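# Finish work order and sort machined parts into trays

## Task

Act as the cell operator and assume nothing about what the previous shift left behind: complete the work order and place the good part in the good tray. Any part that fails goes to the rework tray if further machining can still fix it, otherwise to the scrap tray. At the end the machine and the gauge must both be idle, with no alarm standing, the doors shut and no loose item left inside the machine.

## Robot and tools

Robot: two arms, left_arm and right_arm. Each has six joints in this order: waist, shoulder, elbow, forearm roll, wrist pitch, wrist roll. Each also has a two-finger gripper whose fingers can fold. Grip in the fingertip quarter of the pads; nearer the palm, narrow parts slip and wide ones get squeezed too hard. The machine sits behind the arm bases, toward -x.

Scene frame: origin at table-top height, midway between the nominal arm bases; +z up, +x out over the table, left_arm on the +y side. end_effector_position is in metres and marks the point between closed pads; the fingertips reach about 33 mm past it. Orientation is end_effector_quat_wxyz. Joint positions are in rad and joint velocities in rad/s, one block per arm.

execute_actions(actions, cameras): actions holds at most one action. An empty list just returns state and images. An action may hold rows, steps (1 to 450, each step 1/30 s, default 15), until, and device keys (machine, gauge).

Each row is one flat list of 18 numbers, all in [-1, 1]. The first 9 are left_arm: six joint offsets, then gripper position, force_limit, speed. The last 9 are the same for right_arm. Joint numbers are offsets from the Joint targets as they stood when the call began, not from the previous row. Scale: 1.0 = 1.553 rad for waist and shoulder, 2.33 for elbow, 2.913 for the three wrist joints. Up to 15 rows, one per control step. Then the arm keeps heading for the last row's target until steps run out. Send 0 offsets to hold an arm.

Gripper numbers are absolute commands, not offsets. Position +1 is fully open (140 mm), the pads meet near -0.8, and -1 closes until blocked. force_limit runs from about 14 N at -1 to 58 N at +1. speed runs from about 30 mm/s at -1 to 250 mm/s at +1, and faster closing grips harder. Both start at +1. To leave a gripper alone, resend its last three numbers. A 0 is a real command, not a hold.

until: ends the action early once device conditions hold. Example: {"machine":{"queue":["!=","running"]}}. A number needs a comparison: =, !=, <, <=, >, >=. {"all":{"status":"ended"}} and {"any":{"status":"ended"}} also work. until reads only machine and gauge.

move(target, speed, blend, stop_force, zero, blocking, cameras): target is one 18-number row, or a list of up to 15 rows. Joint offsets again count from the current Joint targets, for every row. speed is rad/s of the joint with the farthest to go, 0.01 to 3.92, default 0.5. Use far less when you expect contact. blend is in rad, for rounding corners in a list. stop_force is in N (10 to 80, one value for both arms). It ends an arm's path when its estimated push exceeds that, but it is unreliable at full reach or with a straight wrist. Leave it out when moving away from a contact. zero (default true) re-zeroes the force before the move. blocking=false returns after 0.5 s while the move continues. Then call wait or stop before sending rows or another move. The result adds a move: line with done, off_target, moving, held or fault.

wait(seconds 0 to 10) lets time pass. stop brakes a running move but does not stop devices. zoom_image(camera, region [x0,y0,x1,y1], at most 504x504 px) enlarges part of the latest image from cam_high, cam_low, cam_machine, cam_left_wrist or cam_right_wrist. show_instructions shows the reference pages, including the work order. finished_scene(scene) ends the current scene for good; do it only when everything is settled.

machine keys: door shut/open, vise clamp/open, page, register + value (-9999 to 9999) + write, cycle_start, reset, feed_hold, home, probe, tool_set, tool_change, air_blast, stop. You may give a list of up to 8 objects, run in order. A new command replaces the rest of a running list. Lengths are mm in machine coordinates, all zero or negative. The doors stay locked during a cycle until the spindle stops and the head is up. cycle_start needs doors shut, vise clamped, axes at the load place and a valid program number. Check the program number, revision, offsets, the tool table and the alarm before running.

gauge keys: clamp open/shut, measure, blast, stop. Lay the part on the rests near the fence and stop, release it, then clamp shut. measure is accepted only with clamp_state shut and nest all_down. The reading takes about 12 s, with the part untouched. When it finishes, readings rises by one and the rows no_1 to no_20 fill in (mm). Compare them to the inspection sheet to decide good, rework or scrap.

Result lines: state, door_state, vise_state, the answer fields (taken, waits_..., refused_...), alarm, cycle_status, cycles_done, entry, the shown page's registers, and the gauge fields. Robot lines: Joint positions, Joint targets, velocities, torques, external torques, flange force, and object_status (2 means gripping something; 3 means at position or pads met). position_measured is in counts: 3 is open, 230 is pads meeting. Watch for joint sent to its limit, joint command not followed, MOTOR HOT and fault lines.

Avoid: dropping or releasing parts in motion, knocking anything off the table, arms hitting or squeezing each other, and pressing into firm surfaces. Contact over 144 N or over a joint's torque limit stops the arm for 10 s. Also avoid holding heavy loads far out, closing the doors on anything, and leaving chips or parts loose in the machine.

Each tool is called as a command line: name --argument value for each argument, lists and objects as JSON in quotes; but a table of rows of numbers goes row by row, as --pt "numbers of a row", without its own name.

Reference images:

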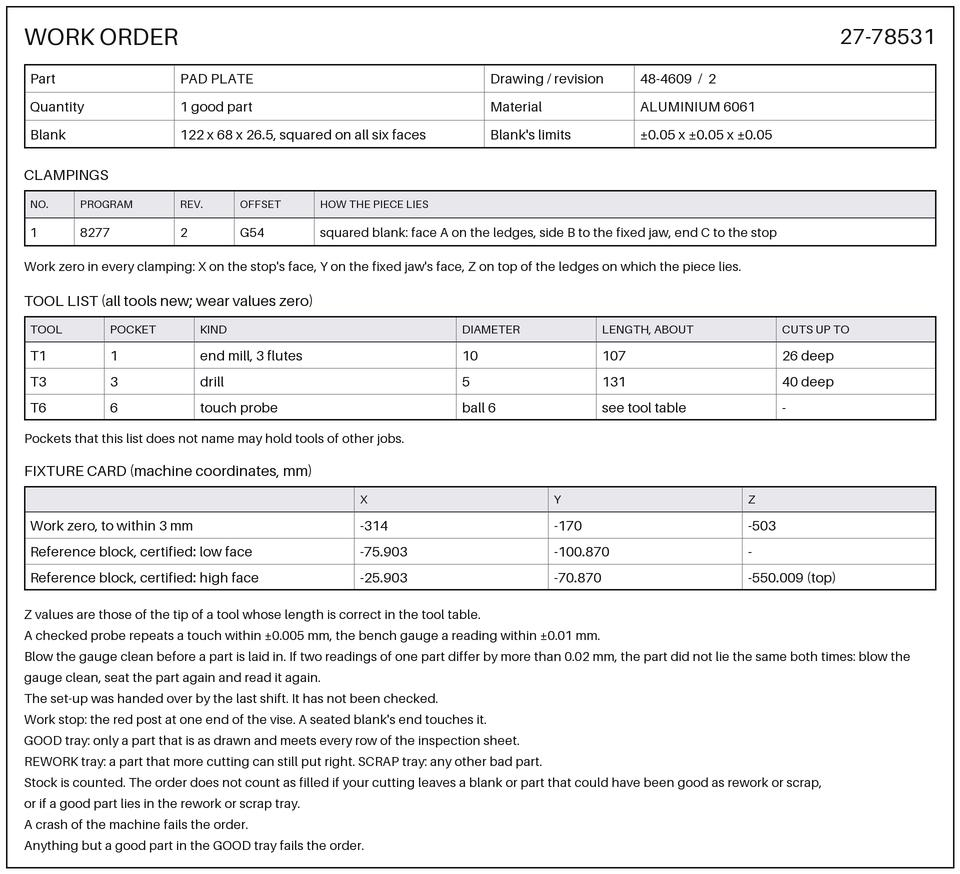

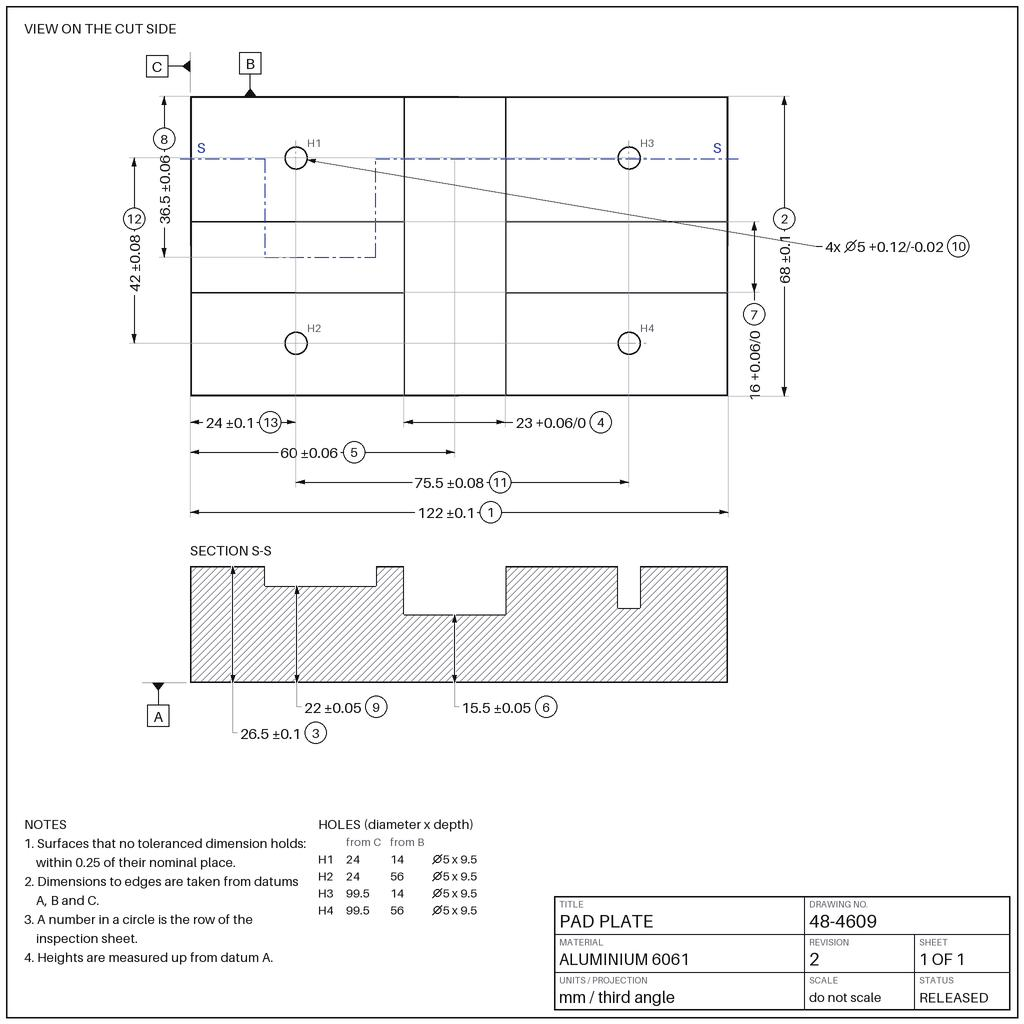

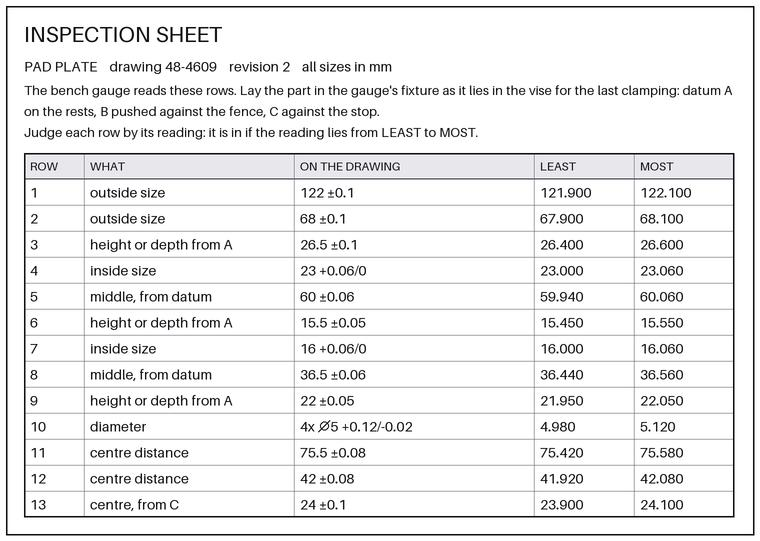

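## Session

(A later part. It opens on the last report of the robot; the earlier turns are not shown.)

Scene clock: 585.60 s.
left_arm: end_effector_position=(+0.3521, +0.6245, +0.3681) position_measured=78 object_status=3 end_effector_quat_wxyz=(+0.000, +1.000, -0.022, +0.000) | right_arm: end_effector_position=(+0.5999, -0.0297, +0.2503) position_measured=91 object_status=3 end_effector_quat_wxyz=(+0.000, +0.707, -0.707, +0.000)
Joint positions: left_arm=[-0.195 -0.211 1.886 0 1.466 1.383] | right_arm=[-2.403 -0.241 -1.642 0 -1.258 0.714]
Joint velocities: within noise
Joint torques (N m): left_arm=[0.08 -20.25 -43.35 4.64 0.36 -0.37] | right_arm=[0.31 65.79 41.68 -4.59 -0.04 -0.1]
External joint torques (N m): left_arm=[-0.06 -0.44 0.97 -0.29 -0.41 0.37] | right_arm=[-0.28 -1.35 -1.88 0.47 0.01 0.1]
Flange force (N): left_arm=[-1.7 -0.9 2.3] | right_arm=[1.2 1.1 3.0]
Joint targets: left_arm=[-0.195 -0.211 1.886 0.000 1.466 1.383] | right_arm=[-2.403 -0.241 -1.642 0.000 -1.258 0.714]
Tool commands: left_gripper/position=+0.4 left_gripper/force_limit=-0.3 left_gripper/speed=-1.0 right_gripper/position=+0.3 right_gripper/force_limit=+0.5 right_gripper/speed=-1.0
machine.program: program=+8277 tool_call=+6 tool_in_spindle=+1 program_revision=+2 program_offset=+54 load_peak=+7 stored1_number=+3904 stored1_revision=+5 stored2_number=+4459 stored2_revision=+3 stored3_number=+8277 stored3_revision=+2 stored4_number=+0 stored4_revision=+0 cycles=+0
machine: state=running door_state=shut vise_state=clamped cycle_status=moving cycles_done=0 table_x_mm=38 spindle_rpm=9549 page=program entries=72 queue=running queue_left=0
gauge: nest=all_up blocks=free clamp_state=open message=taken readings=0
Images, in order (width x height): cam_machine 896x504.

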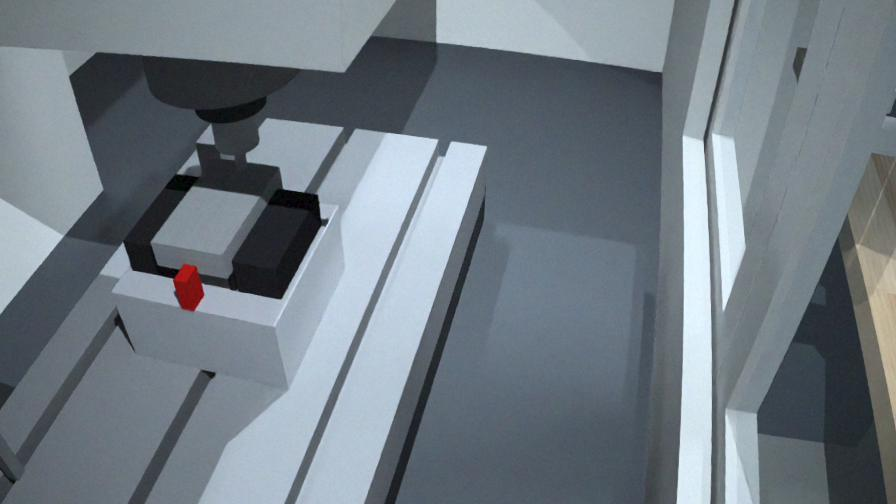

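move --target '[0,0,0,0,0,0,0.4,-0.3,-1,0.5806,0.3986,-0.2608,-0.0343,0.1037,0.3182,0.3,0.5,-1]' --cameras '[]'

execute_actions --actions '[{"steps":450,"until":{"machine":{"state":["!=","running"]}}}]' --cameras '[]'

execute_actions --actions '[{"steps":450,"until":{"machine":{"state":["!=","running"]}}}]' --cameras '["cam_machine"]'

execute_actions --actions '[{"steps":450,"until":{"machine":{"state":["!=","running"]}}}]' --cameras '["cam_machine"]'

Scene clock: 589.20 s.
left_arm: end_effector_position=(+0.3521, +0.6245, +0.3681) position_measured=78 object_status=3 end_effector_quat_wxyz=(+0.000, +1.000, -0.022, +0.000) | right_arm: end_effector_position=(+0.1062, -0.0384, +0.2482) position_measured=91 object_status=3 end_effector_quat_wxyz=(-0.137, +0.705, -0.691, -0.087)
Joint positions: left_arm=[-0.195 -0.211 1.886 0 1.466 1.383] | right_arm=[-1.501 0.378 -2.249 -0.1 -0.956 1.64]
Joint velocities: within noise
Joint torques (N m): left_arm=[-0.14 -20.43 -43.52 4.64 0.26 -0.41] | right_arm=[0.42 0.16 42.5 -4.69 0.73 0.03]
External joint torques (N m): left_arm=[0.17 -0.18 1.14 -0.29 -0.31 0.41] | right_arm=[-0.33 2.51 -1.47 0.38 0.06 -0.03]
Flange force (N): left_arm=[-1.4 -1.5 2.4] | right_arm=[6.5 -1.1 -1.3]
Joint targets: left_arm=[-0.195 -0.211 1.886 0.000 1.466 1.383] | right_arm=[-1.501 0.378 -2.250 -0.100 -0.956 1.640]
machine.program: program=+8277 tool_call=+6 tool_in_spindle=+1 program_revision=+2 program_offset=+54 load_peak=+7 stored1_number=+3904 stored1_revision=+5 stored2_number=+4459 stored2_revision=+3 stored3_number=+8277 stored3_revision=+2 stored4_number=+0 stored4_revision=+0 cycles=+0
machine: state=running door_state=shut vise_state=clamped cycle_status=moving cycles_done=0 table_x_mm=146 spindle_rpm=9549 page=program entries=72 queue=running queue_left=0
gauge: nest=all_up blocks=free clamp_state=open message=taken readings=0
move: done
No camera images: "cameras" was empty.

Scene clock: 604.40 s.
left_arm: end_effector_position=(+0.3521, +0.6245, +0.3681) position_measured=78 object_status=3 end_effector_quat_wxyz=(+0.000, +1.000, -0.022, +0.000) | right_arm: end_effector_position=(+0.1062, -0.0384, +0.2482) position_measured=91 object_status=3 end_effector_quat_wxyz=(-0.137, +0.705, -0.691, -0.087)
Joint positions: left_arm=[-0.195 -0.211 1.886 0 1.466 1.383] | right_arm=[-1.501 0.378 -2.25 -0.1 -0.956 1.64]
Joint velocities: within noise
Joint torques (N m): left_arm=[0.12 -20.01 -43.6 4.65 0.27 -0.38] | right_arm=[0.75 1.54 42.58 -4.74 0.76 -0.12]
External joint torques (N m): left_arm=[-0.13 -0.11 1.3 -0.29 -0.33 0.38] | right_arm=[-0.72 1.2 -1.59 0.44 0.03 0.12]
Flange force (N): left_arm=[-1.6 -0.8 2.7] | right_arm=[4.5 -2.0 0.5]
Joint targets: left_arm=[-0.195 -0.211 1.886 0.000 1.466 1.383] | right_arm=[-1.501 0.378 -2.250 -0.100 -0.956 1.640]
Tool commands: left_gripper/position=+0.4 left_gripper/force_limit=-0.3 left_gripper/speed=-1.0 right_gripper/position=+0.3 right_gripper/force_limit=+0.5 right_gripper/speed=-1.0
machine.program: program=+8277 tool_call=+6 tool_in_spindle=+3 program_revision=+2 program_offset=+54 load_peak=+7 stored1_number=+3904 stored1_revision=+5 stored2_number=+4459 stored2_revision=+3 stored3_number=+8277 stored3_revision=+2 stored4_number=+0 stored4_revision=+0 cycles=+0
machine: state=running door_state=shut vise_state=clamped cycle_status=moving cycles_done=0 table_x_mm=127 spindle_rpm=6685 page=program entries=72 queue=running queue_left=0
gauge: nest=all_up blocks=free clamp_state=open message=taken readings=0
No camera images: "cameras" was empty.

Scene clock: 612.30 s.
left_arm: end_effector_position=(+0.3521, +0.6245, +0.3681) position_measured=78 object_status=3 end_effector_quat_wxyz=(+0.000, +1.000, -0.022, +0.000) | right_arm: end_effector_position=(+0.1062, -0.0384, +0.2482) position_measured=91 object_status=3 end_effector_quat_wxyz=(-0.137, +0.705, -0.691, -0.087)
Joint positions: left_arm=[-0.195 -0.211 1.886 0 1.466 1.383] | right_arm=[-1.501 0.378 -2.25 -0.1 -0.956 1.64]
Joint velocities: within noise
Joint torques (N m): left_arm=[0.12 -20.48 -43.54 4.67 0.26 -0.36] | right_arm=[0.67 0.96 42.69 -4.74 0.86 -0.09]
External joint torques (N m): left_arm=[-0.04 -0.28 1.14 -0.31 -0.31 0.36] | right_arm=[-0.61 1.71 -1.7 0.43 -0.06 0.09]
Flange force (N): left_arm=[-1.7 -0.9 2.4] | right_arm=[5.5 -1.7 -0.2]
Joint targets: left_arm=[-0.195 -0.211 1.886 0.000 1.466 1.383] | right_arm=[-1.501 0.378 -2.250 -0.100 -0.956 1.640]
Tool commands: left_gripper/position=+0.4 left_gripper/force_limit=-0.3 left_gripper/speed=-1.0 right_gripper/position=+0.3 right_gripper/force_limit=+0.5 right_gripper/speed=-1.0
machine.program: program=+8277 tool_call=+6 tool_in_spindle=+3 program_revision=+2 program_offset=+54 load_peak=+7 stored1_number=+3904 stored1_revision=+5 stored2_number=+4459 stored2_revision=+3 stored3_number=+8277 stored3_revision=+2 stored4_number=+0 stored4_revision=+0 cycles=+1
machine: state=done door_state=shut vise_state=clamped cycle_status=done cycles_done=1 table_x_mm=0 spindle_rpm=0 page=program entries=72 queue=done queue_left=0
gauge: nest=all_up blocks=free clamp_state=open message=taken readings=0
Images, in order (width x height): cam_machine 896x504.

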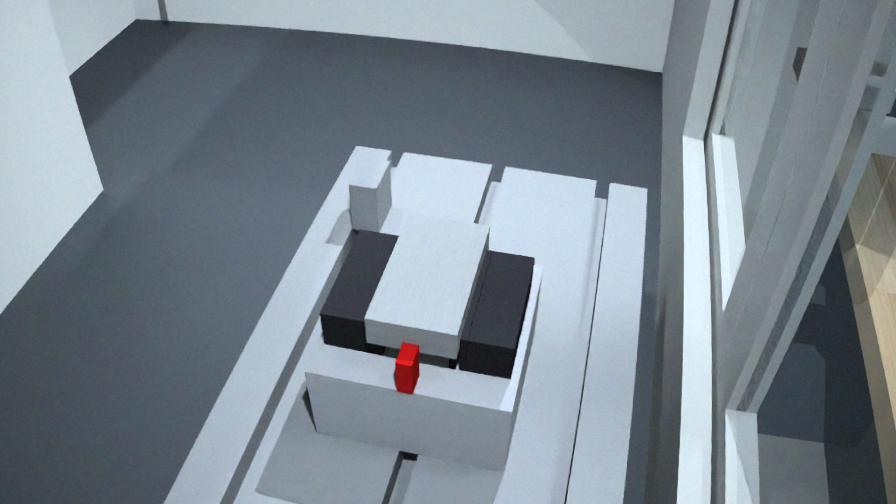

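Scene clock: 612.53 s.
left_arm: end_effector_position=(+0.3521, +0.6245, +0.3681) position_measured=78 object_status=3 end_effector_quat_wxyz=(+0.000, +1.000, -0.022, +0.000) | right_arm: end_effector_position=(+0.1062, -0.0384, +0.2482) position_measured=91 object_status=3 end_effector_quat_wxyz=(-0.137, +0.705, -0.691, -0.087)
Joint positions: left_arm=[-0.195 -0.211 1.886 0 1.466 1.383] | right_arm=[-1.501 0.378 -2.25 -0.1 -0.956 1.64]
Joint velocities: within noise
Joint torques (N m): left_arm=[0.17 -20.3 -43.44 4.64 0.22 -0.36] | right_arm=[0.47 1.37 42.72 -4.73 0.88 -0.06]
External joint torques (N m): left_arm=[-0.13 -0.07 1.16 -0.29 -0.27 0.36] | right_arm=[-0.46 1.32 -1.75 0.43 -0.09 0.06]
Flange force (N): left_arm=[-1.4 -0.7 2.4] | right_arm=[4.9 -1.3 0.2]
Joint targets: left_arm=[-0.195 -0.211 1.886 0.000 1.466 1.383] | right_arm=[-1.501 0.378 -2.250 -0.100 -0.956 1.640]
Tool commands: left_gripper/position=+0.4 left_gripper/force_limit=-0.3 left_gripper/speed=-1.0 right_gripper/position=+0.3 right_gripper/force_limit=+0.5 right_gripper/speed=-1.0
machine.program: program=+8277 tool_call=+6 tool_in_spindle=+3 program_revision=+2 program_offset=+54 load_peak=+7 stored1_number=+3904 stored1_revision=+5 stored2_number=+4459 stored2_revision=+3 stored3_number=+8277 stored3_revision=+2 stored4_number=+0 stored4_revision=+0 cycles=+1
machine: state=done door_state=shut vise_state=clamped cycle_status=done cycles_done=1 table_x_mm=0 spindle_rpm=0 page=program entries=72 queue=done queue_left=0
gauge: nest=all_up blocks=free clamp_state=open message=taken readings=0
Images, in order (width x height): cam_machine 896x504.

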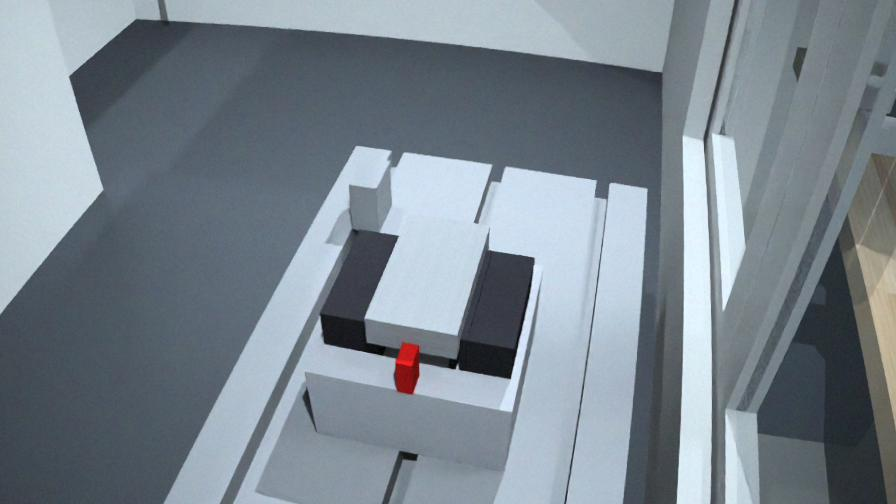

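zoom_image --camera "cam_machine" --region '[320, 180, 560, 420]'

Scaled by 2.100 from the camera's 896x504 image, which has a finer 1280x720 frame.

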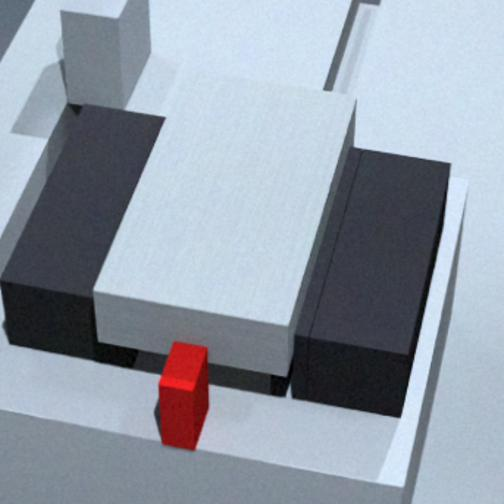

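execute_actions --actions '[{"machine":{"door":"open"},"steps":100,"until":{"machine":{"door_state":"open"}}}]' --cameras '[]'

move --pt "0 0 0 0 0 0 0.4 -0.3 -1 0.8087 -0.363 0.2769 -0.0867 -0.1095 0.4531 0.3 0.5 -1" --pt "0 0 0 0 0 0 0.4 -0.3 -1 0.8087 -0.5789 0.456 -0.0836 -0.1352 0.4439 0.3 0.5 -1" --pt "0 0 0 0 0 0 0.4 -0.3 -1 0.8087 -0.5925 0.4233 -0.0871 -0.1037 0.4559 0.3 0.5 -1" --speed '[0.7,0.3,0.05]' --blend '[0.05,0,0]' --cameras '["cam_right_wrist","cam_machine"]'

zoom_image --camera "cam_right_wrist" --region '[220, 0, 724, 380]'

Scene clock: 621.60 s.
left_arm: end_effector_position=(+0.3521, +0.6245, +0.3681) position_measured=78 object_status=3 end_effector_quat_wxyz=(+0.000, +1.000, -0.022, +0.000) | right_arm: end_effector_position=(+0.1062, -0.0384, +0.2482) position_measured=91 object_status=3 end_effector_quat_wxyz=(-0.137, +0.705, -0.691, -0.087)
Joint positions: left_arm=[-0.195 -0.211 1.886 0 1.466 1.383] | right_arm=[-1.501 0.378 -2.25 -0.1 -0.956 1.64]
Joint velocities: within noise
Joint torques (N m): left_arm=[0.15 -19.94 -43.69 4.64 0.26 -0.36] | right_arm=[-0.13 1.11 42.76 -4.73 0.81 0.01]
External joint torques (N m): left_arm=[-0.23 -0.26 1.38 -0.29 -0.32 0.36] | right_arm=[0.13 1.62 -1.78 0.42 -0.02 -0.02]
Flange force (N): left_arm=[-2.0 -0.5 2.8] | right_arm=[5.5 0.4 -0.1]
Joint targets: left_arm=[-0.195 -0.211 1.886 0.000 1.466 1.383] | right_arm=[-1.501 0.378 -2.250 -0.100 -0.956 1.640]
Tool commands: left_gripper/position=+0.4 left_gripper/force_limit=-0.3 left_gripper/speed=-1.0 right_gripper/position=+0.3 right_gripper/force_limit=+0.5 right_gripper/speed=-1.0
machine.program: program=+8277 tool_call=+6 tool_in_spindle=+3 program_revision=+2 program_offset=+54 load_peak=+7 stored1_number=+3904 stored1_revision=+5 stored2_number=+4459 stored2_revision=+3 stored3_number=+8277 stored3_revision=+2 stored4_number=+0 stored4_revision=+0 cycles=+1
machine: state=done door_state=open vise_state=clamped cycle_status=done cycles_done=1 table_x_mm=0 spindle_rpm=0 page=program entries=72 queue=running queue_left=0
gauge: nest=all_up blocks=free clamp_state=open message=taken readings=0
No camera images: "cameras" was empty.

Scene clock: 627.07 s.
left_arm: end_effector_position=(+0.3521, +0.6245, +0.3681) position_measured=78 object_status=3 end_effector_quat_wxyz=(+0.000, +1.000, -0.022, +0.000) | right_arm: end_effector_position=(-0.7605, -0.0720, +0.2409) position_measured=91 object_status=3 end_effector_quat_wxyz=(-0.123, +0.696, -0.696, -0.123)
Joint positions: left_arm=[-0.195 -0.211 1.886 0 1.466 1.383] | right_arm=[-0.244 -0.543 -1.263 -0.353 -1.258 2.968]
Joint velocities: within noise
Joint torques (N m): left_arm=[0.06 -20.08 -43.42 4.65 0.25 -0.35] | right_arm=[0.37 97.97 42.84 -5.25 0.2 -0.06]
External joint torques (N m): left_arm=[0 -0.03 1.18 -0.3 -0.31 0.35] | right_arm=[-0.58 -2.99 -1.39 0.46 -0.05 0.06]
Flange force (N): left_arm=[-1.3 -0.9 2.5] | right_arm=[0.0 1.1 2.9]
Joint targets: left_arm=[-0.195 -0.211 1.886 0.000 1.466 1.383] | right_arm=[-0.244 -0.543 -1.263 -0.353 -1.258 2.968]
machine.program: program=+8277 tool_call=+6 tool_in_spindle=+3 program_revision=+2 program_offset=+54 load_peak=+7 stored1_number=+3904 stored1_revision=+5 stored2_number=+4459 stored2_revision=+3 stored3_number=+8277 stored3_revision=+2 stored4_number=+0 stored4_revision=+0 cycles=+1
machine: state=done door_state=open vise_state=clamped cycle_status=done cycles_done=1 table_x_mm=0 spindle_rpm=0 page=program entries=72 queue=done queue_left=0
gauge: nest=all_up blocks=free clamp_state=open message=taken readings=0
move: done
camera_calibration:
cam_right_wrist: T_world_to_cam=[[-0.999872, 0.000681059, -0.0159553, -0.748075], [-0.00996363, 0.754187, 0.656584, -0.109127], [0.0124805, 0.656659, -0.754084, 0.379699], [0, 0, 0, 1]] pos_world=[-0.753805, -0.166521, 0.34604]
Images, in order (width x height): cam_machine 896x504, cam_right_wrist 896x504.

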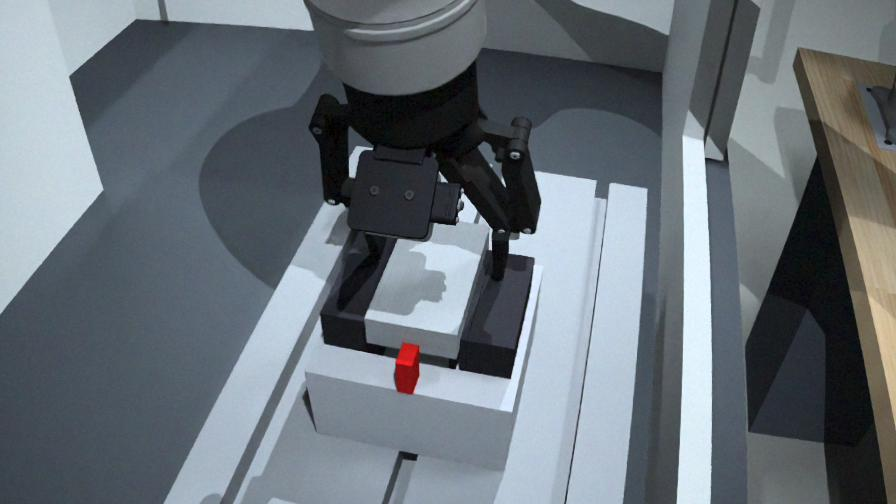

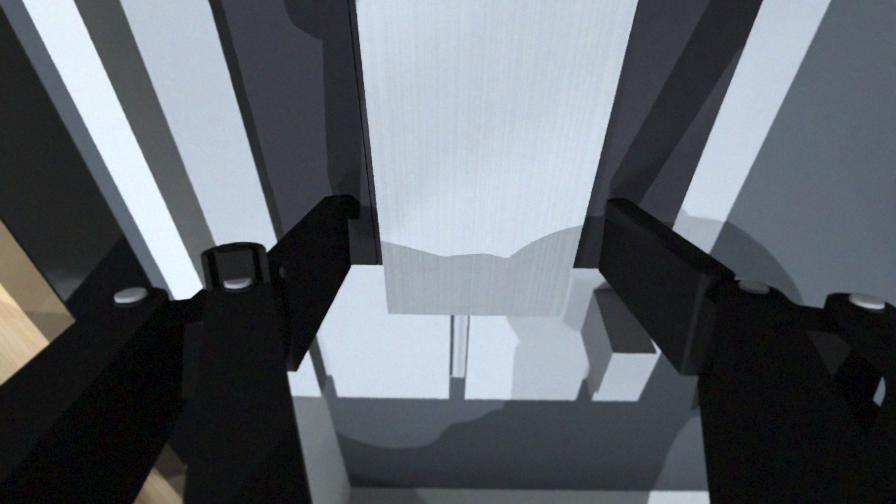

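Scaled by 1.000.

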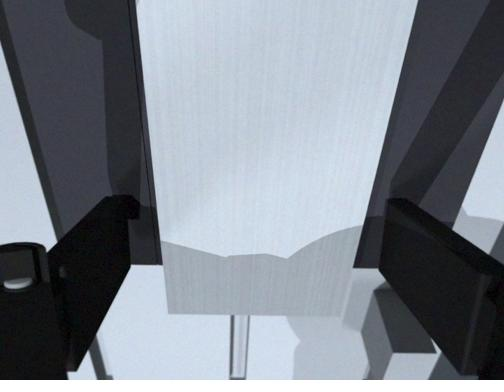

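execute_actions --actions '[{"rows":[[0,0,0,0,0,0,0.4,-0.3,-1,0,0,0,0,0,0,-1,0.5,-1]],"steps":60}]' --cameras '[]'

execute_actions --actions '[{"machine":{"vise":"open"},"steps":50,"until":{"machine":{"vise_state":"open"}}}]' --cameras '["cam_right_wrist"]'

Scene clock: 631.57 s.
left_arm: end_effector_position=(+0.3521, +0.6245, +0.3681) position_measured=78 object_status=3 end_effector_quat_wxyz=(+0.000, +1.000, -0.022, +0.000) | right_arm: end_effector_position=(-0.7605, -0.0720, +0.2409) position_measured=130 object_status=2 end_effector_quat_wxyz=(-0.123, +0.696, -0.696, -0.123)
Joint positions: left_arm=[-0.195 -0.211 1.886 0 1.466 1.383] | right_arm=[-0.244 -0.543 -1.263 -0.353 -1.258 2.968]
Joint velocities: within noise
Joint torques (N m): left_arm=[0.09 -20.53 -43.5 4.72 0.28 -0.39] | right_arm=[-19.11 82.84 18.77 -7.71 -11.4 -0.4]
External joint torques (N m): left_arm=[0.04 -0.28 1.13 -0.37 -0.32 0.39] | right_arm=[19.23 11.92 22.63 2.93 11.56 0.4]
Flange force (N): left_arm=[-1.6 -1.2 2.4] | right_arm=[2.8 32.7 -17.0]
Joint targets: left_arm=[-0.195 -0.211 1.886 0.000 1.466 1.383] | right_arm=[-0.244 -0.543 -1.263 -0.353 -1.258 2.968]
machine.program: program=+8277 tool_call=+6 tool_in_spindle=+3 program_revision=+2 program_offset=+54 load_peak=+7 stored1_number=+3904 stored1_revision=+5 stored2_number=+4459 stored2_revision=+3 stored3_number=+8277 stored3_revision=+2 stored4_number=+0 stored4_revision=+0 cycles=+1
machine: state=done door_state=open vise_state=clamped cycle_status=done cycles_done=1 table_x_mm=0 spindle_rpm=0 page=program entries=72 queue=done queue_left=0
gauge: nest=all_up blocks=free clamp_state=open message=taken readings=0
No camera images: "cameras" was empty.

Scene clock: 632.00 s.
left_arm: end_effector_position=(+0.3521, +0.6245, +0.3681) position_measured=78 object_status=3 end_effector_quat_wxyz=(+0.000, +1.000, -0.022, +0.000) | right_arm: end_effector_position=(-0.7604, -0.0720, +0.2408) position_measured=130 object_status=2 end_effector_quat_wxyz=(-0.123, +0.696, -0.696, -0.123)
Joint positions: left_arm=[-0.195 -0.211 1.886 0 1.466 1.383] | right_arm=[-0.244 -0.543 -1.263 -0.353 -1.258 2.968]
Joint velocities: within noise
Joint torques (N m): left_arm=[-0.07 -19.85 -43.4 4.65 0.27 -0.34] | right_arm=[-5.03 71.11 25.94 -4.29 -1.48 -0.46]
External joint torques (N m): left_arm=[0 -0.32 1.09 -0.31 -0.33 0.34] | right_arm=[5.22 23.36 15.31 -0.46 1.63 0.46]
Flange force (N): left_arm=[-1.7 -1.0 2.4] | right_arm=[-3.1 1.5 -25.4]
Joint targets: left_arm=[-0.195 -0.211 1.886 0.000 1.466 1.383] | right_arm=[-0.244 -0.543 -1.263 -0.353 -1.258 2.968]
Tool commands: left_gripper/position=+0.4 left_gripper/force_limit=-0.3 left_gripper/speed=-1.0 right_gripper/position=-1.0 right_gripper/force_limit=+0.5 right_gripper/speed=-1.0
machine.program: program=+8277 tool_call=+6 tool_in_spindle=+3 program_revision=+2 program_offset=+54 load_peak=+7 stored1_number=+3904 stored1_revision=+5 stored2_number=+4459 stored2_revision=+3 stored3_number=+8277 stored3_revision=+2 stored4_number=+0 stored4_revision=+0 cycles=+1
machine: state=idle door_state=open vise_state=open cycle_status=done cycles_done=1 table_x_mm=0 spindle_rpm=0 page=program entries=72 queue=running queue_left=0
gauge: nest=all_up blocks=free clamp_state=open message=taken readings=0
camera_calibration:
cam_right_wrist: T_world_to_cam=[[-0.999869, 0.000731128, -0.0161733, -0.747889], [-0.0100672, 0.75428, 0.656476, -0.109084], [0.0126791, 0.656553, -0.754174, 0.379785], [0, 0, 0, 1]] pos_world=[-0.753705, -0.166522, 0.345939]
Images, in order (width x height): cam_right_wrist 896x504.

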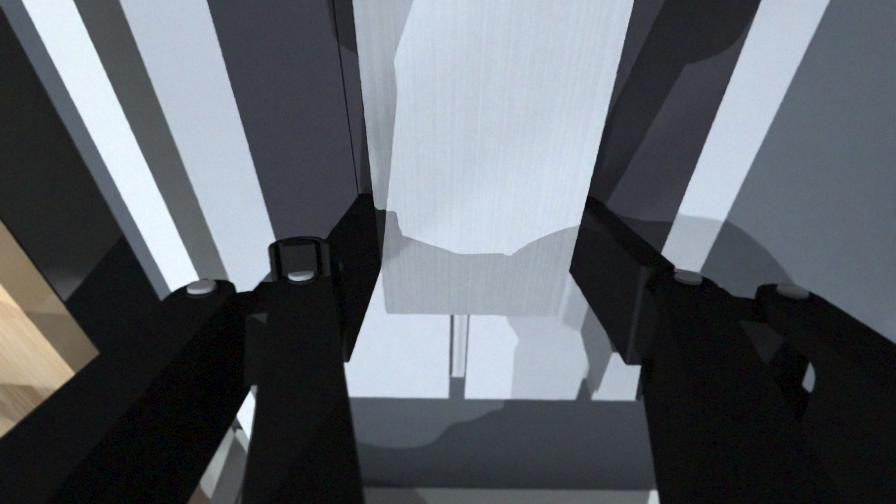

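move --pt "0 0 0 0 0 0 0.4 -0.3 -1 0 0.0135 0.0326 0.0034 -0.0314 -0.012 -1 0.5 -1" --pt "0 0 0 0 0 0 0.4 -0.3 -1 0 0.2295 -0.1464 0.0003 -0.0058 -0.0027 -1 0.5 -1" --pt "0 0 0 0 0 0 0.4 -0.3 -1 -0.8087 0.5925 -0.4233 0.0871 0.1037 -0.4559 -1 0.5 -1" --speed '[0.06,0.25,0.6]' --blend '[0.01,0.05,0]' --cameras '["cam_right_wrist","cam_machine"]'

Scene clock: 644.10 s.
left_arm: end_effector_position=(+0.3521, +0.6245, +0.3681) position_measured=78 object_status=3 end_effector_quat_wxyz=(+0.000, +1.000, -0.022, +0.000) | right_arm: end_effector_position=(+0.1062, -0.0384, +0.2481) position_measured=130 object_status=2 end_effector_quat_wxyz=(-0.137, +0.705, -0.691, -0.087)
Joint positions: left_arm=[-0.195 -0.211 1.886 0 1.466 1.383] | right_arm=[-1.501 0.378 -2.249 -0.1 -0.956 1.64]
Joint velocities: within noise
Joint torques (N m): left_arm=[-0.03 -20.35 -43.42 4.61 0.22 -0.39] | right_arm=[0.17 3.98 46.04 -4.91 1.36 -0.12]
External joint torques (N m): left_arm=[0.05 -0.26 0.98 -0.24 -0.27 0.39] | right_arm=[-0.19 -1.19 -5.02 0.6 -0.57 0.12]
Flange force (N): left_arm=[-1.4 -1.2 2.1] | right_arm=[5.8 0.1 5.6]
Joint targets: left_arm=[-0.195 -0.211 1.886 0.000 1.466 1.383] | right_arm=[-1.501 0.378 -2.250 -0.100 -0.956 1.640]
machine.program: program=+8277 tool_call=+6 tool_in_spindle=+3 program_revision=+2 program_offset=+54 load_peak=+7 stored1_number=+3904 stored1_revision=+5 stored2_number=+4459 stored2_revision=+3 stored3_number=+8277 stored3_revision=+2 stored4_number=+0 stored4_revision=+0 cycles=+1
machine: state=idle door_state=open vise_state=open cycle_status=done cycles_done=1 table_x_mm=0 spindle_rpm=0 page=program entries=72 queue=done queue_left=0
gauge: nest=all_up blocks=free clamp_state=open message=taken readings=0
move: done
camera_calibration:
cam_right_wrist: T_world_to_cam=[[-0.99592, -0.00762089, -0.089913, 0.136259], [-0.0628645, 0.773424, 0.630764, -0.117807], [0.0647339, 0.633843, -0.770748, 0.34993], [0, 0, 0, 1]] pos_world=[0.105645, -0.129648, 0.356268]
Images, in order (width x height): cam_machine 896x504, cam_right_wrist 896x504.

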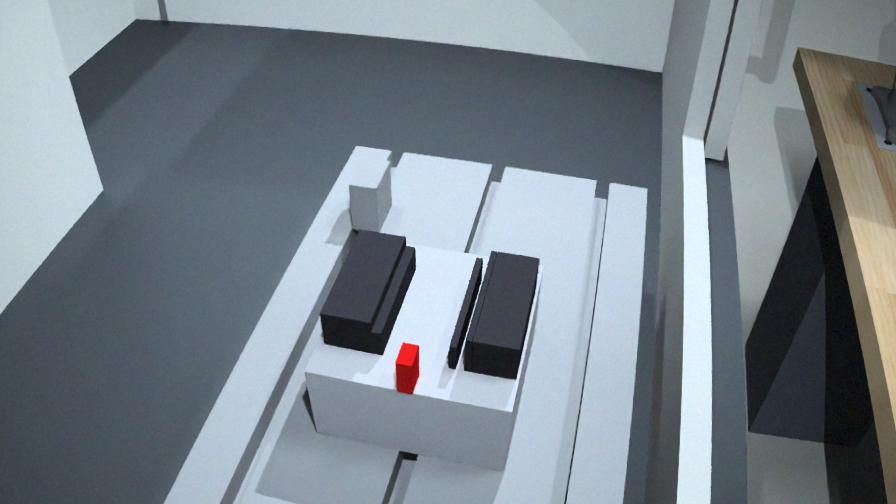

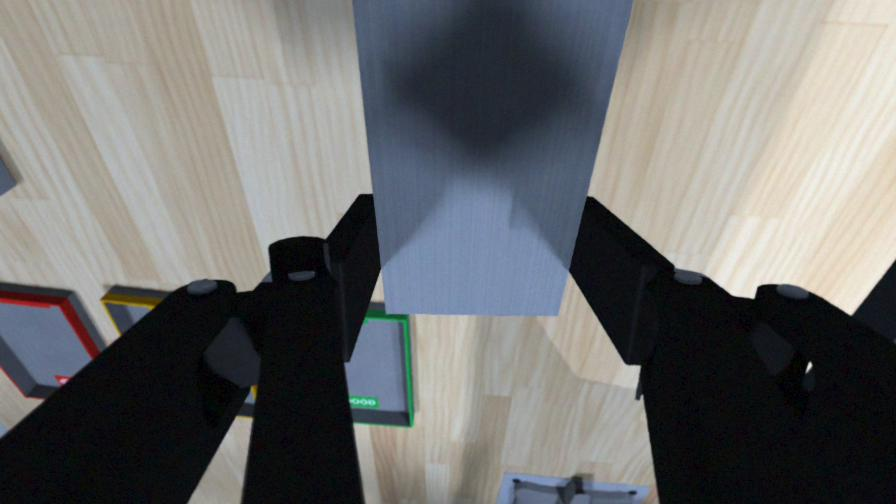

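execute_actions --actions '[{"gauge":{"blast":true},"machine":{"door":"shut"},"steps":2}]' --cameras '[]'

move --target '[0,0,0,0,0,0,0.4,-0.3,-1,-0.6564,-0.4395,0.178,0.1682,0.0401,-0.4404,-1,0.5,-1]' --cameras '["cam_right_wrist","cam_low","cam_high"]'

zoom_image --camera "cam_low" --region '[420, 180, 580, 310]'

zoom_image --camera "cam_high" --region '[380, 230, 560, 370]'

Scene clock: 646.33 s.
left_arm: end_effector_position=(+0.3521, +0.6245, +0.3681) position_measured=78 object_status=3 end_effector_quat_wxyz=(+0.000, +1.000, -0.022, +0.000) | right_arm: end_effector_position=(+0.1062, -0.0384, +0.2482) position_measured=130 object_status=2 end_effector_quat_wxyz=(-0.137, +0.705, -0.691, -0.087)
Joint positions: left_arm=[-0.195 -0.211 1.886 0 1.466 1.383] | right_arm=[-1.501 0.378 -2.25 -0.1 -0.956 1.64]
Joint velocities: within noise
Joint torques (N m): left_arm=[-0.02 -19.76 -43.51 4.71 0.31 -0.33] | right_arm=[0.4 3.23 46.51 -4.87 1.29 -0.04]
External joint torques (N m): left_arm=[0.1 -0.54 1.27 -0.37 -0.36 0.33] | right_arm=[-0.33 -0.54 -5.47 0.56 -0.49 0.03]
Flange force (N): left_arm=[-2.2 -1.3 2.7] | right_arm=[7.6 -0.5 5.5]
Joint targets: left_arm=[-0.195 -0.211 1.886 0.000 1.466 1.383] | right_arm=[-1.501 0.378 -2.250 -0.100 -0.956 1.640]
Tool commands: left_gripper/position=+0.4 left_gripper/force_limit=-0.3 left_gripper/speed=-1.0 right_gripper/position=-1.0 right_gripper/force_limit=+0.5 right_gripper/speed=-1.0
machine.program: program=+8277 tool_call=+6 tool_in_spindle=+3 program_revision=+2 program_offset=+54 load_peak=+7 stored1_number=+3904 stored1_revision=+5 stored2_number=+4459 stored2_revision=+3 stored3_number=+8277 stored3_revision=+2 stored4_number=+0 stored4_revision=+0 cycles=+1
machine: state=idle door_state=between vise_state=open cycle_status=done cycles_done=1 table_x_mm=0 spindle_rpm=0 page=program entries=72 queue=running queue_left=0
gauge: nest=all_up blocks=free clamp_state=open state=busy message=taken readings=0
No camera images: "cameras" was empty.

Scene clock: 649.30 s.
left_arm: end_effector_position=(+0.3521, +0.6245, +0.3681) position_measured=78 object_status=3 end_effector_quat_wxyz=(+0.000, +1.000, -0.022, +0.000) | right_arm: end_effector_position=(+0.6263, +0.0051, +0.1304) position_measured=130 object_status=2 end_effector_quat_wxyz=(-0.123, +0.696, -0.697, -0.123)
Joint positions: left_arm=[-0.195 -0.211 1.886 0 1.466 1.383] | right_arm=[-2.52 -0.305 -1.835 0.39 -0.839 0.358]
Joint velocities: within noise
Joint torques (N m): left_arm=[0.42 -19.96 -43.25 4.62 0.26 -0.39] | right_arm=[0.14 71.09 39.51 -2.77 0.54 -0.03]
External joint torques (N m): left_arm=[-0.4 -0.29 1.01 -0.28 -0.31 0.39] | right_arm=[-0.03 -5.07 -4.58 0.05 -0.24 0.03]
Flange force (N): left_arm=[-1.7 -0.2 2.2] | right_arm=[3.7 1.4 7.3]
Joint targets: left_arm=[-0.195 -0.211 1.886 0.000 1.466 1.383] | right_arm=[-2.520 -0.305 -1.835 0.390 -0.839 0.358]
machine.program: program=+8277 tool_call=+6 tool_in_spindle=+3 program_revision=+2 program_offset=+54 load_peak=+7 stored1_number=+3904 stored1_revision=+5 stored2_number=+4459 stored2_revision=+3 stored3_number=+8277 stored3_revision=+2 stored4_number=+0 stored4_revision=+0 cycles=+1
machine: state=idle door_state=shut vise_state=open cycle_status=done cycles_done=1 table_x_mm=0 spindle_rpm=0 page=program entries=72 queue=done queue_left=0
gauge: nest=all_up blocks=free clamp_state=open message=taken readings=0
move: done
camera_calibration:
cam_right_wrist: T_world_to_cam=[[-0.999861, 0.00162917, -0.0165998, 0.636863], [-0.00967845, 0.753869, 0.656953, -0.0810626], [0.0135844, 0.657023, -0.753748, 0.227677], [0, 0, 0, 1]] pos_world=[0.632897, -0.0895162, 0.235438]
Images, in order (width x height): cam_high 896x504, cam_low 896x504, cam_right_wrist 896x504.

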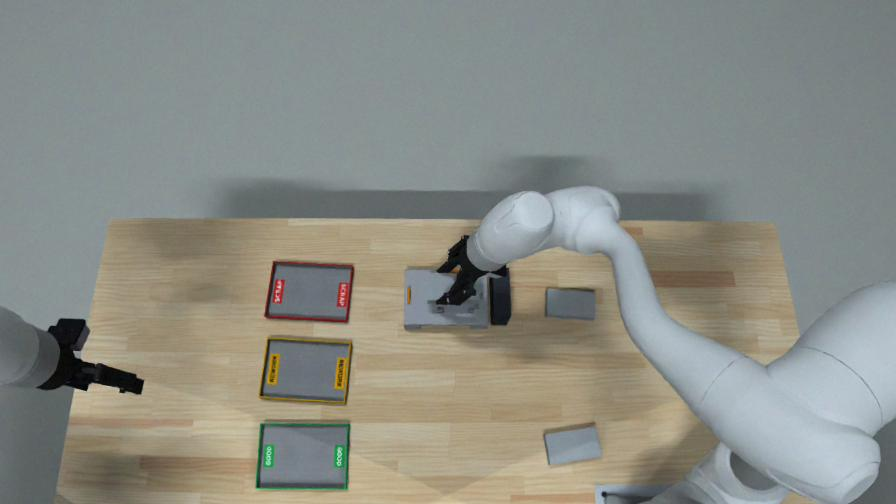

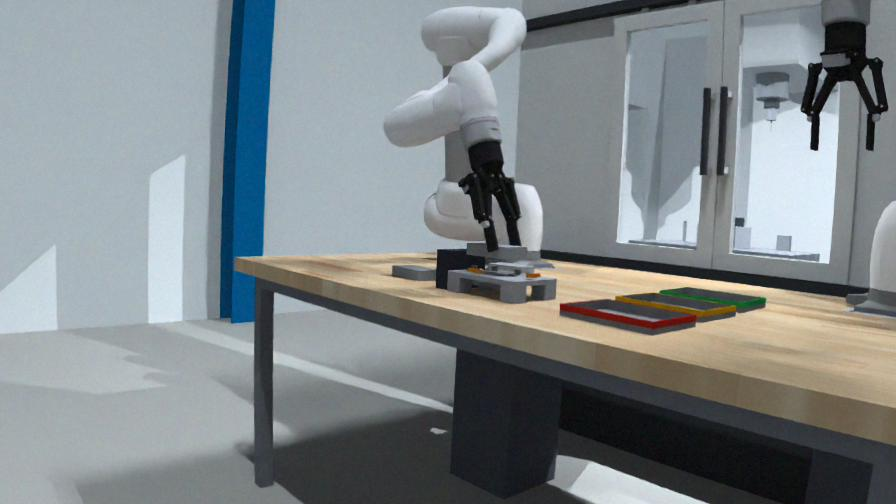

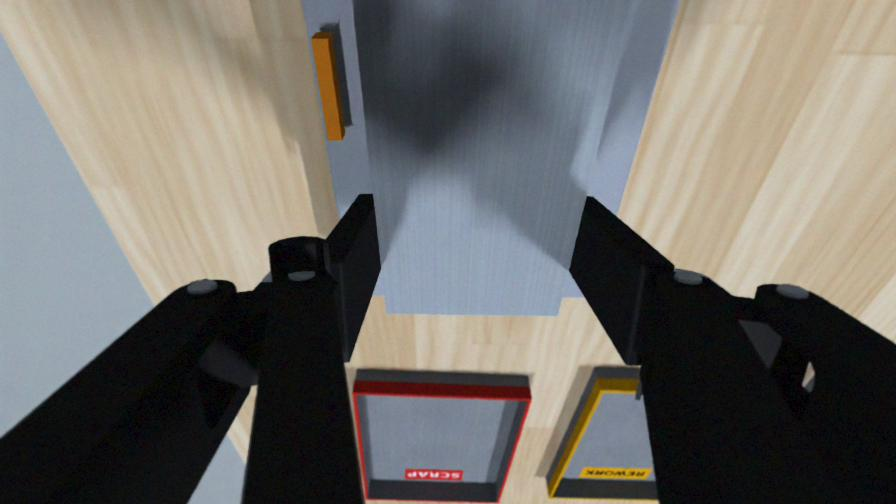

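Scaled by 3.150 from the camera's 896x504 image, which has a finer 1280x720 frame.

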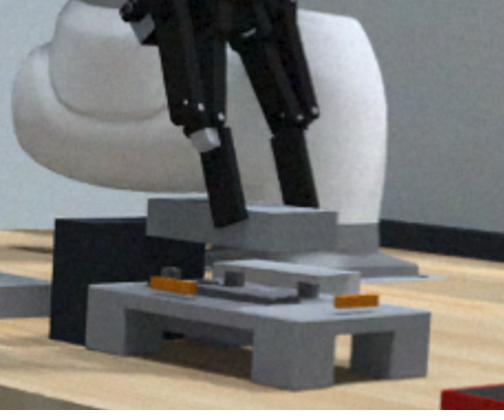

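Scaled by 2.800 from the camera's 896x504 image, which has a finer 1280x720 frame.

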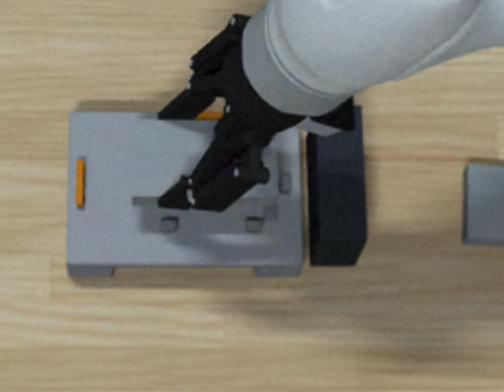

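move --target '[0,0,0,0,0,0,0.4,-0.3,-1,0,-0.0344,-0.0186,0.013,0.0306,-0.0185,-1,0.5,-1]' --cameras '["cam_right_wrist","cam_low"]' --speed 0.02 --stop_force 12

zoom_image --camera "cam_low" --region '[420, 180, 580, 310]'

Scene clock: 654.83 s.
left_arm: end_effector_position=(+0.3521, +0.6245, +0.3681) position_measured=78 object_status=3 end_effector_quat_wxyz=(+0.000, +1.000, -0.022, +0.000) | right_arm: end_effector_position=(+0.6268, +0.0057, +0.0952) position_measured=130 object_status=2 end_effector_quat_wxyz=(-0.123, +0.696, -0.696, -0.123)
Joint positions: left_arm=[-0.195 -0.211 1.886 0 1.466 1.383] | right_arm=[-2.52 -0.339 -1.862 0.415 -0.782 0.323]
Joint velocities: within noise
Joint torques (N m): left_arm=[0.13 -20.11 -43.45 4.69 0.36 -0.38] | right_arm=[3.4 51.21 29.43 -3.04 2.97 -0.14]
External joint torques (N m): left_arm=[-0.04 -0.05 1.17 -0.34 -0.42 0.38] | right_arm=[-3.19 16.43 3.9 0.47 -2.7 0.14]
Flange force (N): left_arm=[-1.3 -0.9 2.7] | right_arm=[3.1 7.9 -26.1]
Joint targets: left_arm=[-0.195 -0.211 1.886 0.000 1.466 1.383] | right_arm=[-2.520 -0.339 -1.862 0.415 -0.782 0.323]
machine.program: program=+8277 tool_call=+6 tool_in_spindle=+3 program_revision=+2 program_offset=+54 load_peak=+7 stored1_number=+3904 stored1_revision=+5 stored2_number=+4459 stored2_revision=+3 stored3_number=+8277 stored3_revision=+2 stored4_number=+0 stored4_revision=+0 cycles=+1
machine: state=idle door_state=shut vise_state=open cycle_status=done cycles_done=1 table_x_mm=0 spindle_rpm=0 page=program entries=72 queue=done queue_left=0
gauge: nest=some_down blocks=free clamp_state=open message=taken readings=0
move: contact (right_arm); right_arm: the wrist pitch is farthest, 0.032 rad from its target
camera_calibration:
cam_right_wrist: T_world_to_cam=[[-0.999864, 0.001374, -0.0164345, 0.636723], [-0.00977449, 0.75326, 0.65765, -0.0584448], [0.0132831, 0.657721, -0.753144, 0.200942], [0, 0, 0, 1]] pos_world=[0.633396, -0.0890142, 0.200239]
Images, in order (width x height): cam_low 896x504, cam_right_wrist 896x504.

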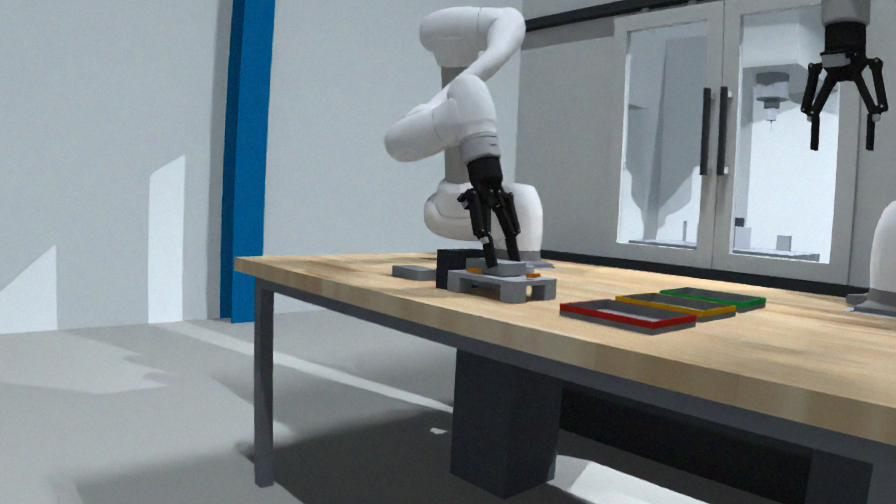

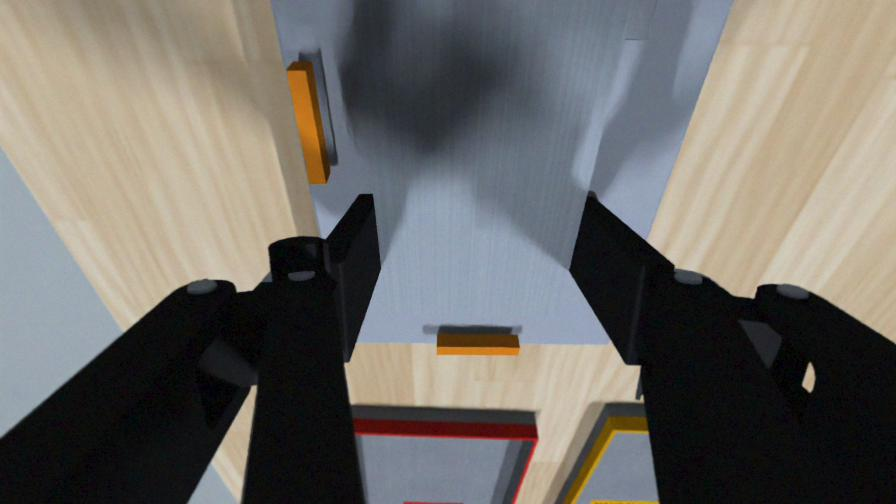

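Scaled by 3.150 from the camera's 896x504 image, which has a finer 1280x720 frame.

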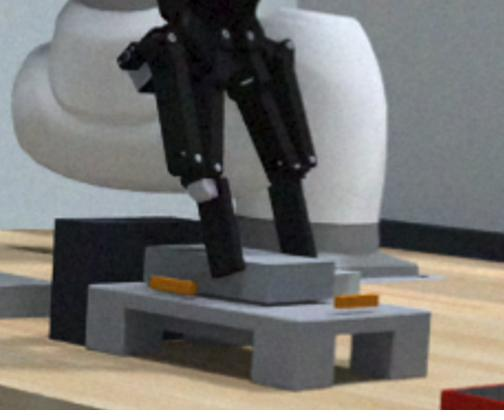

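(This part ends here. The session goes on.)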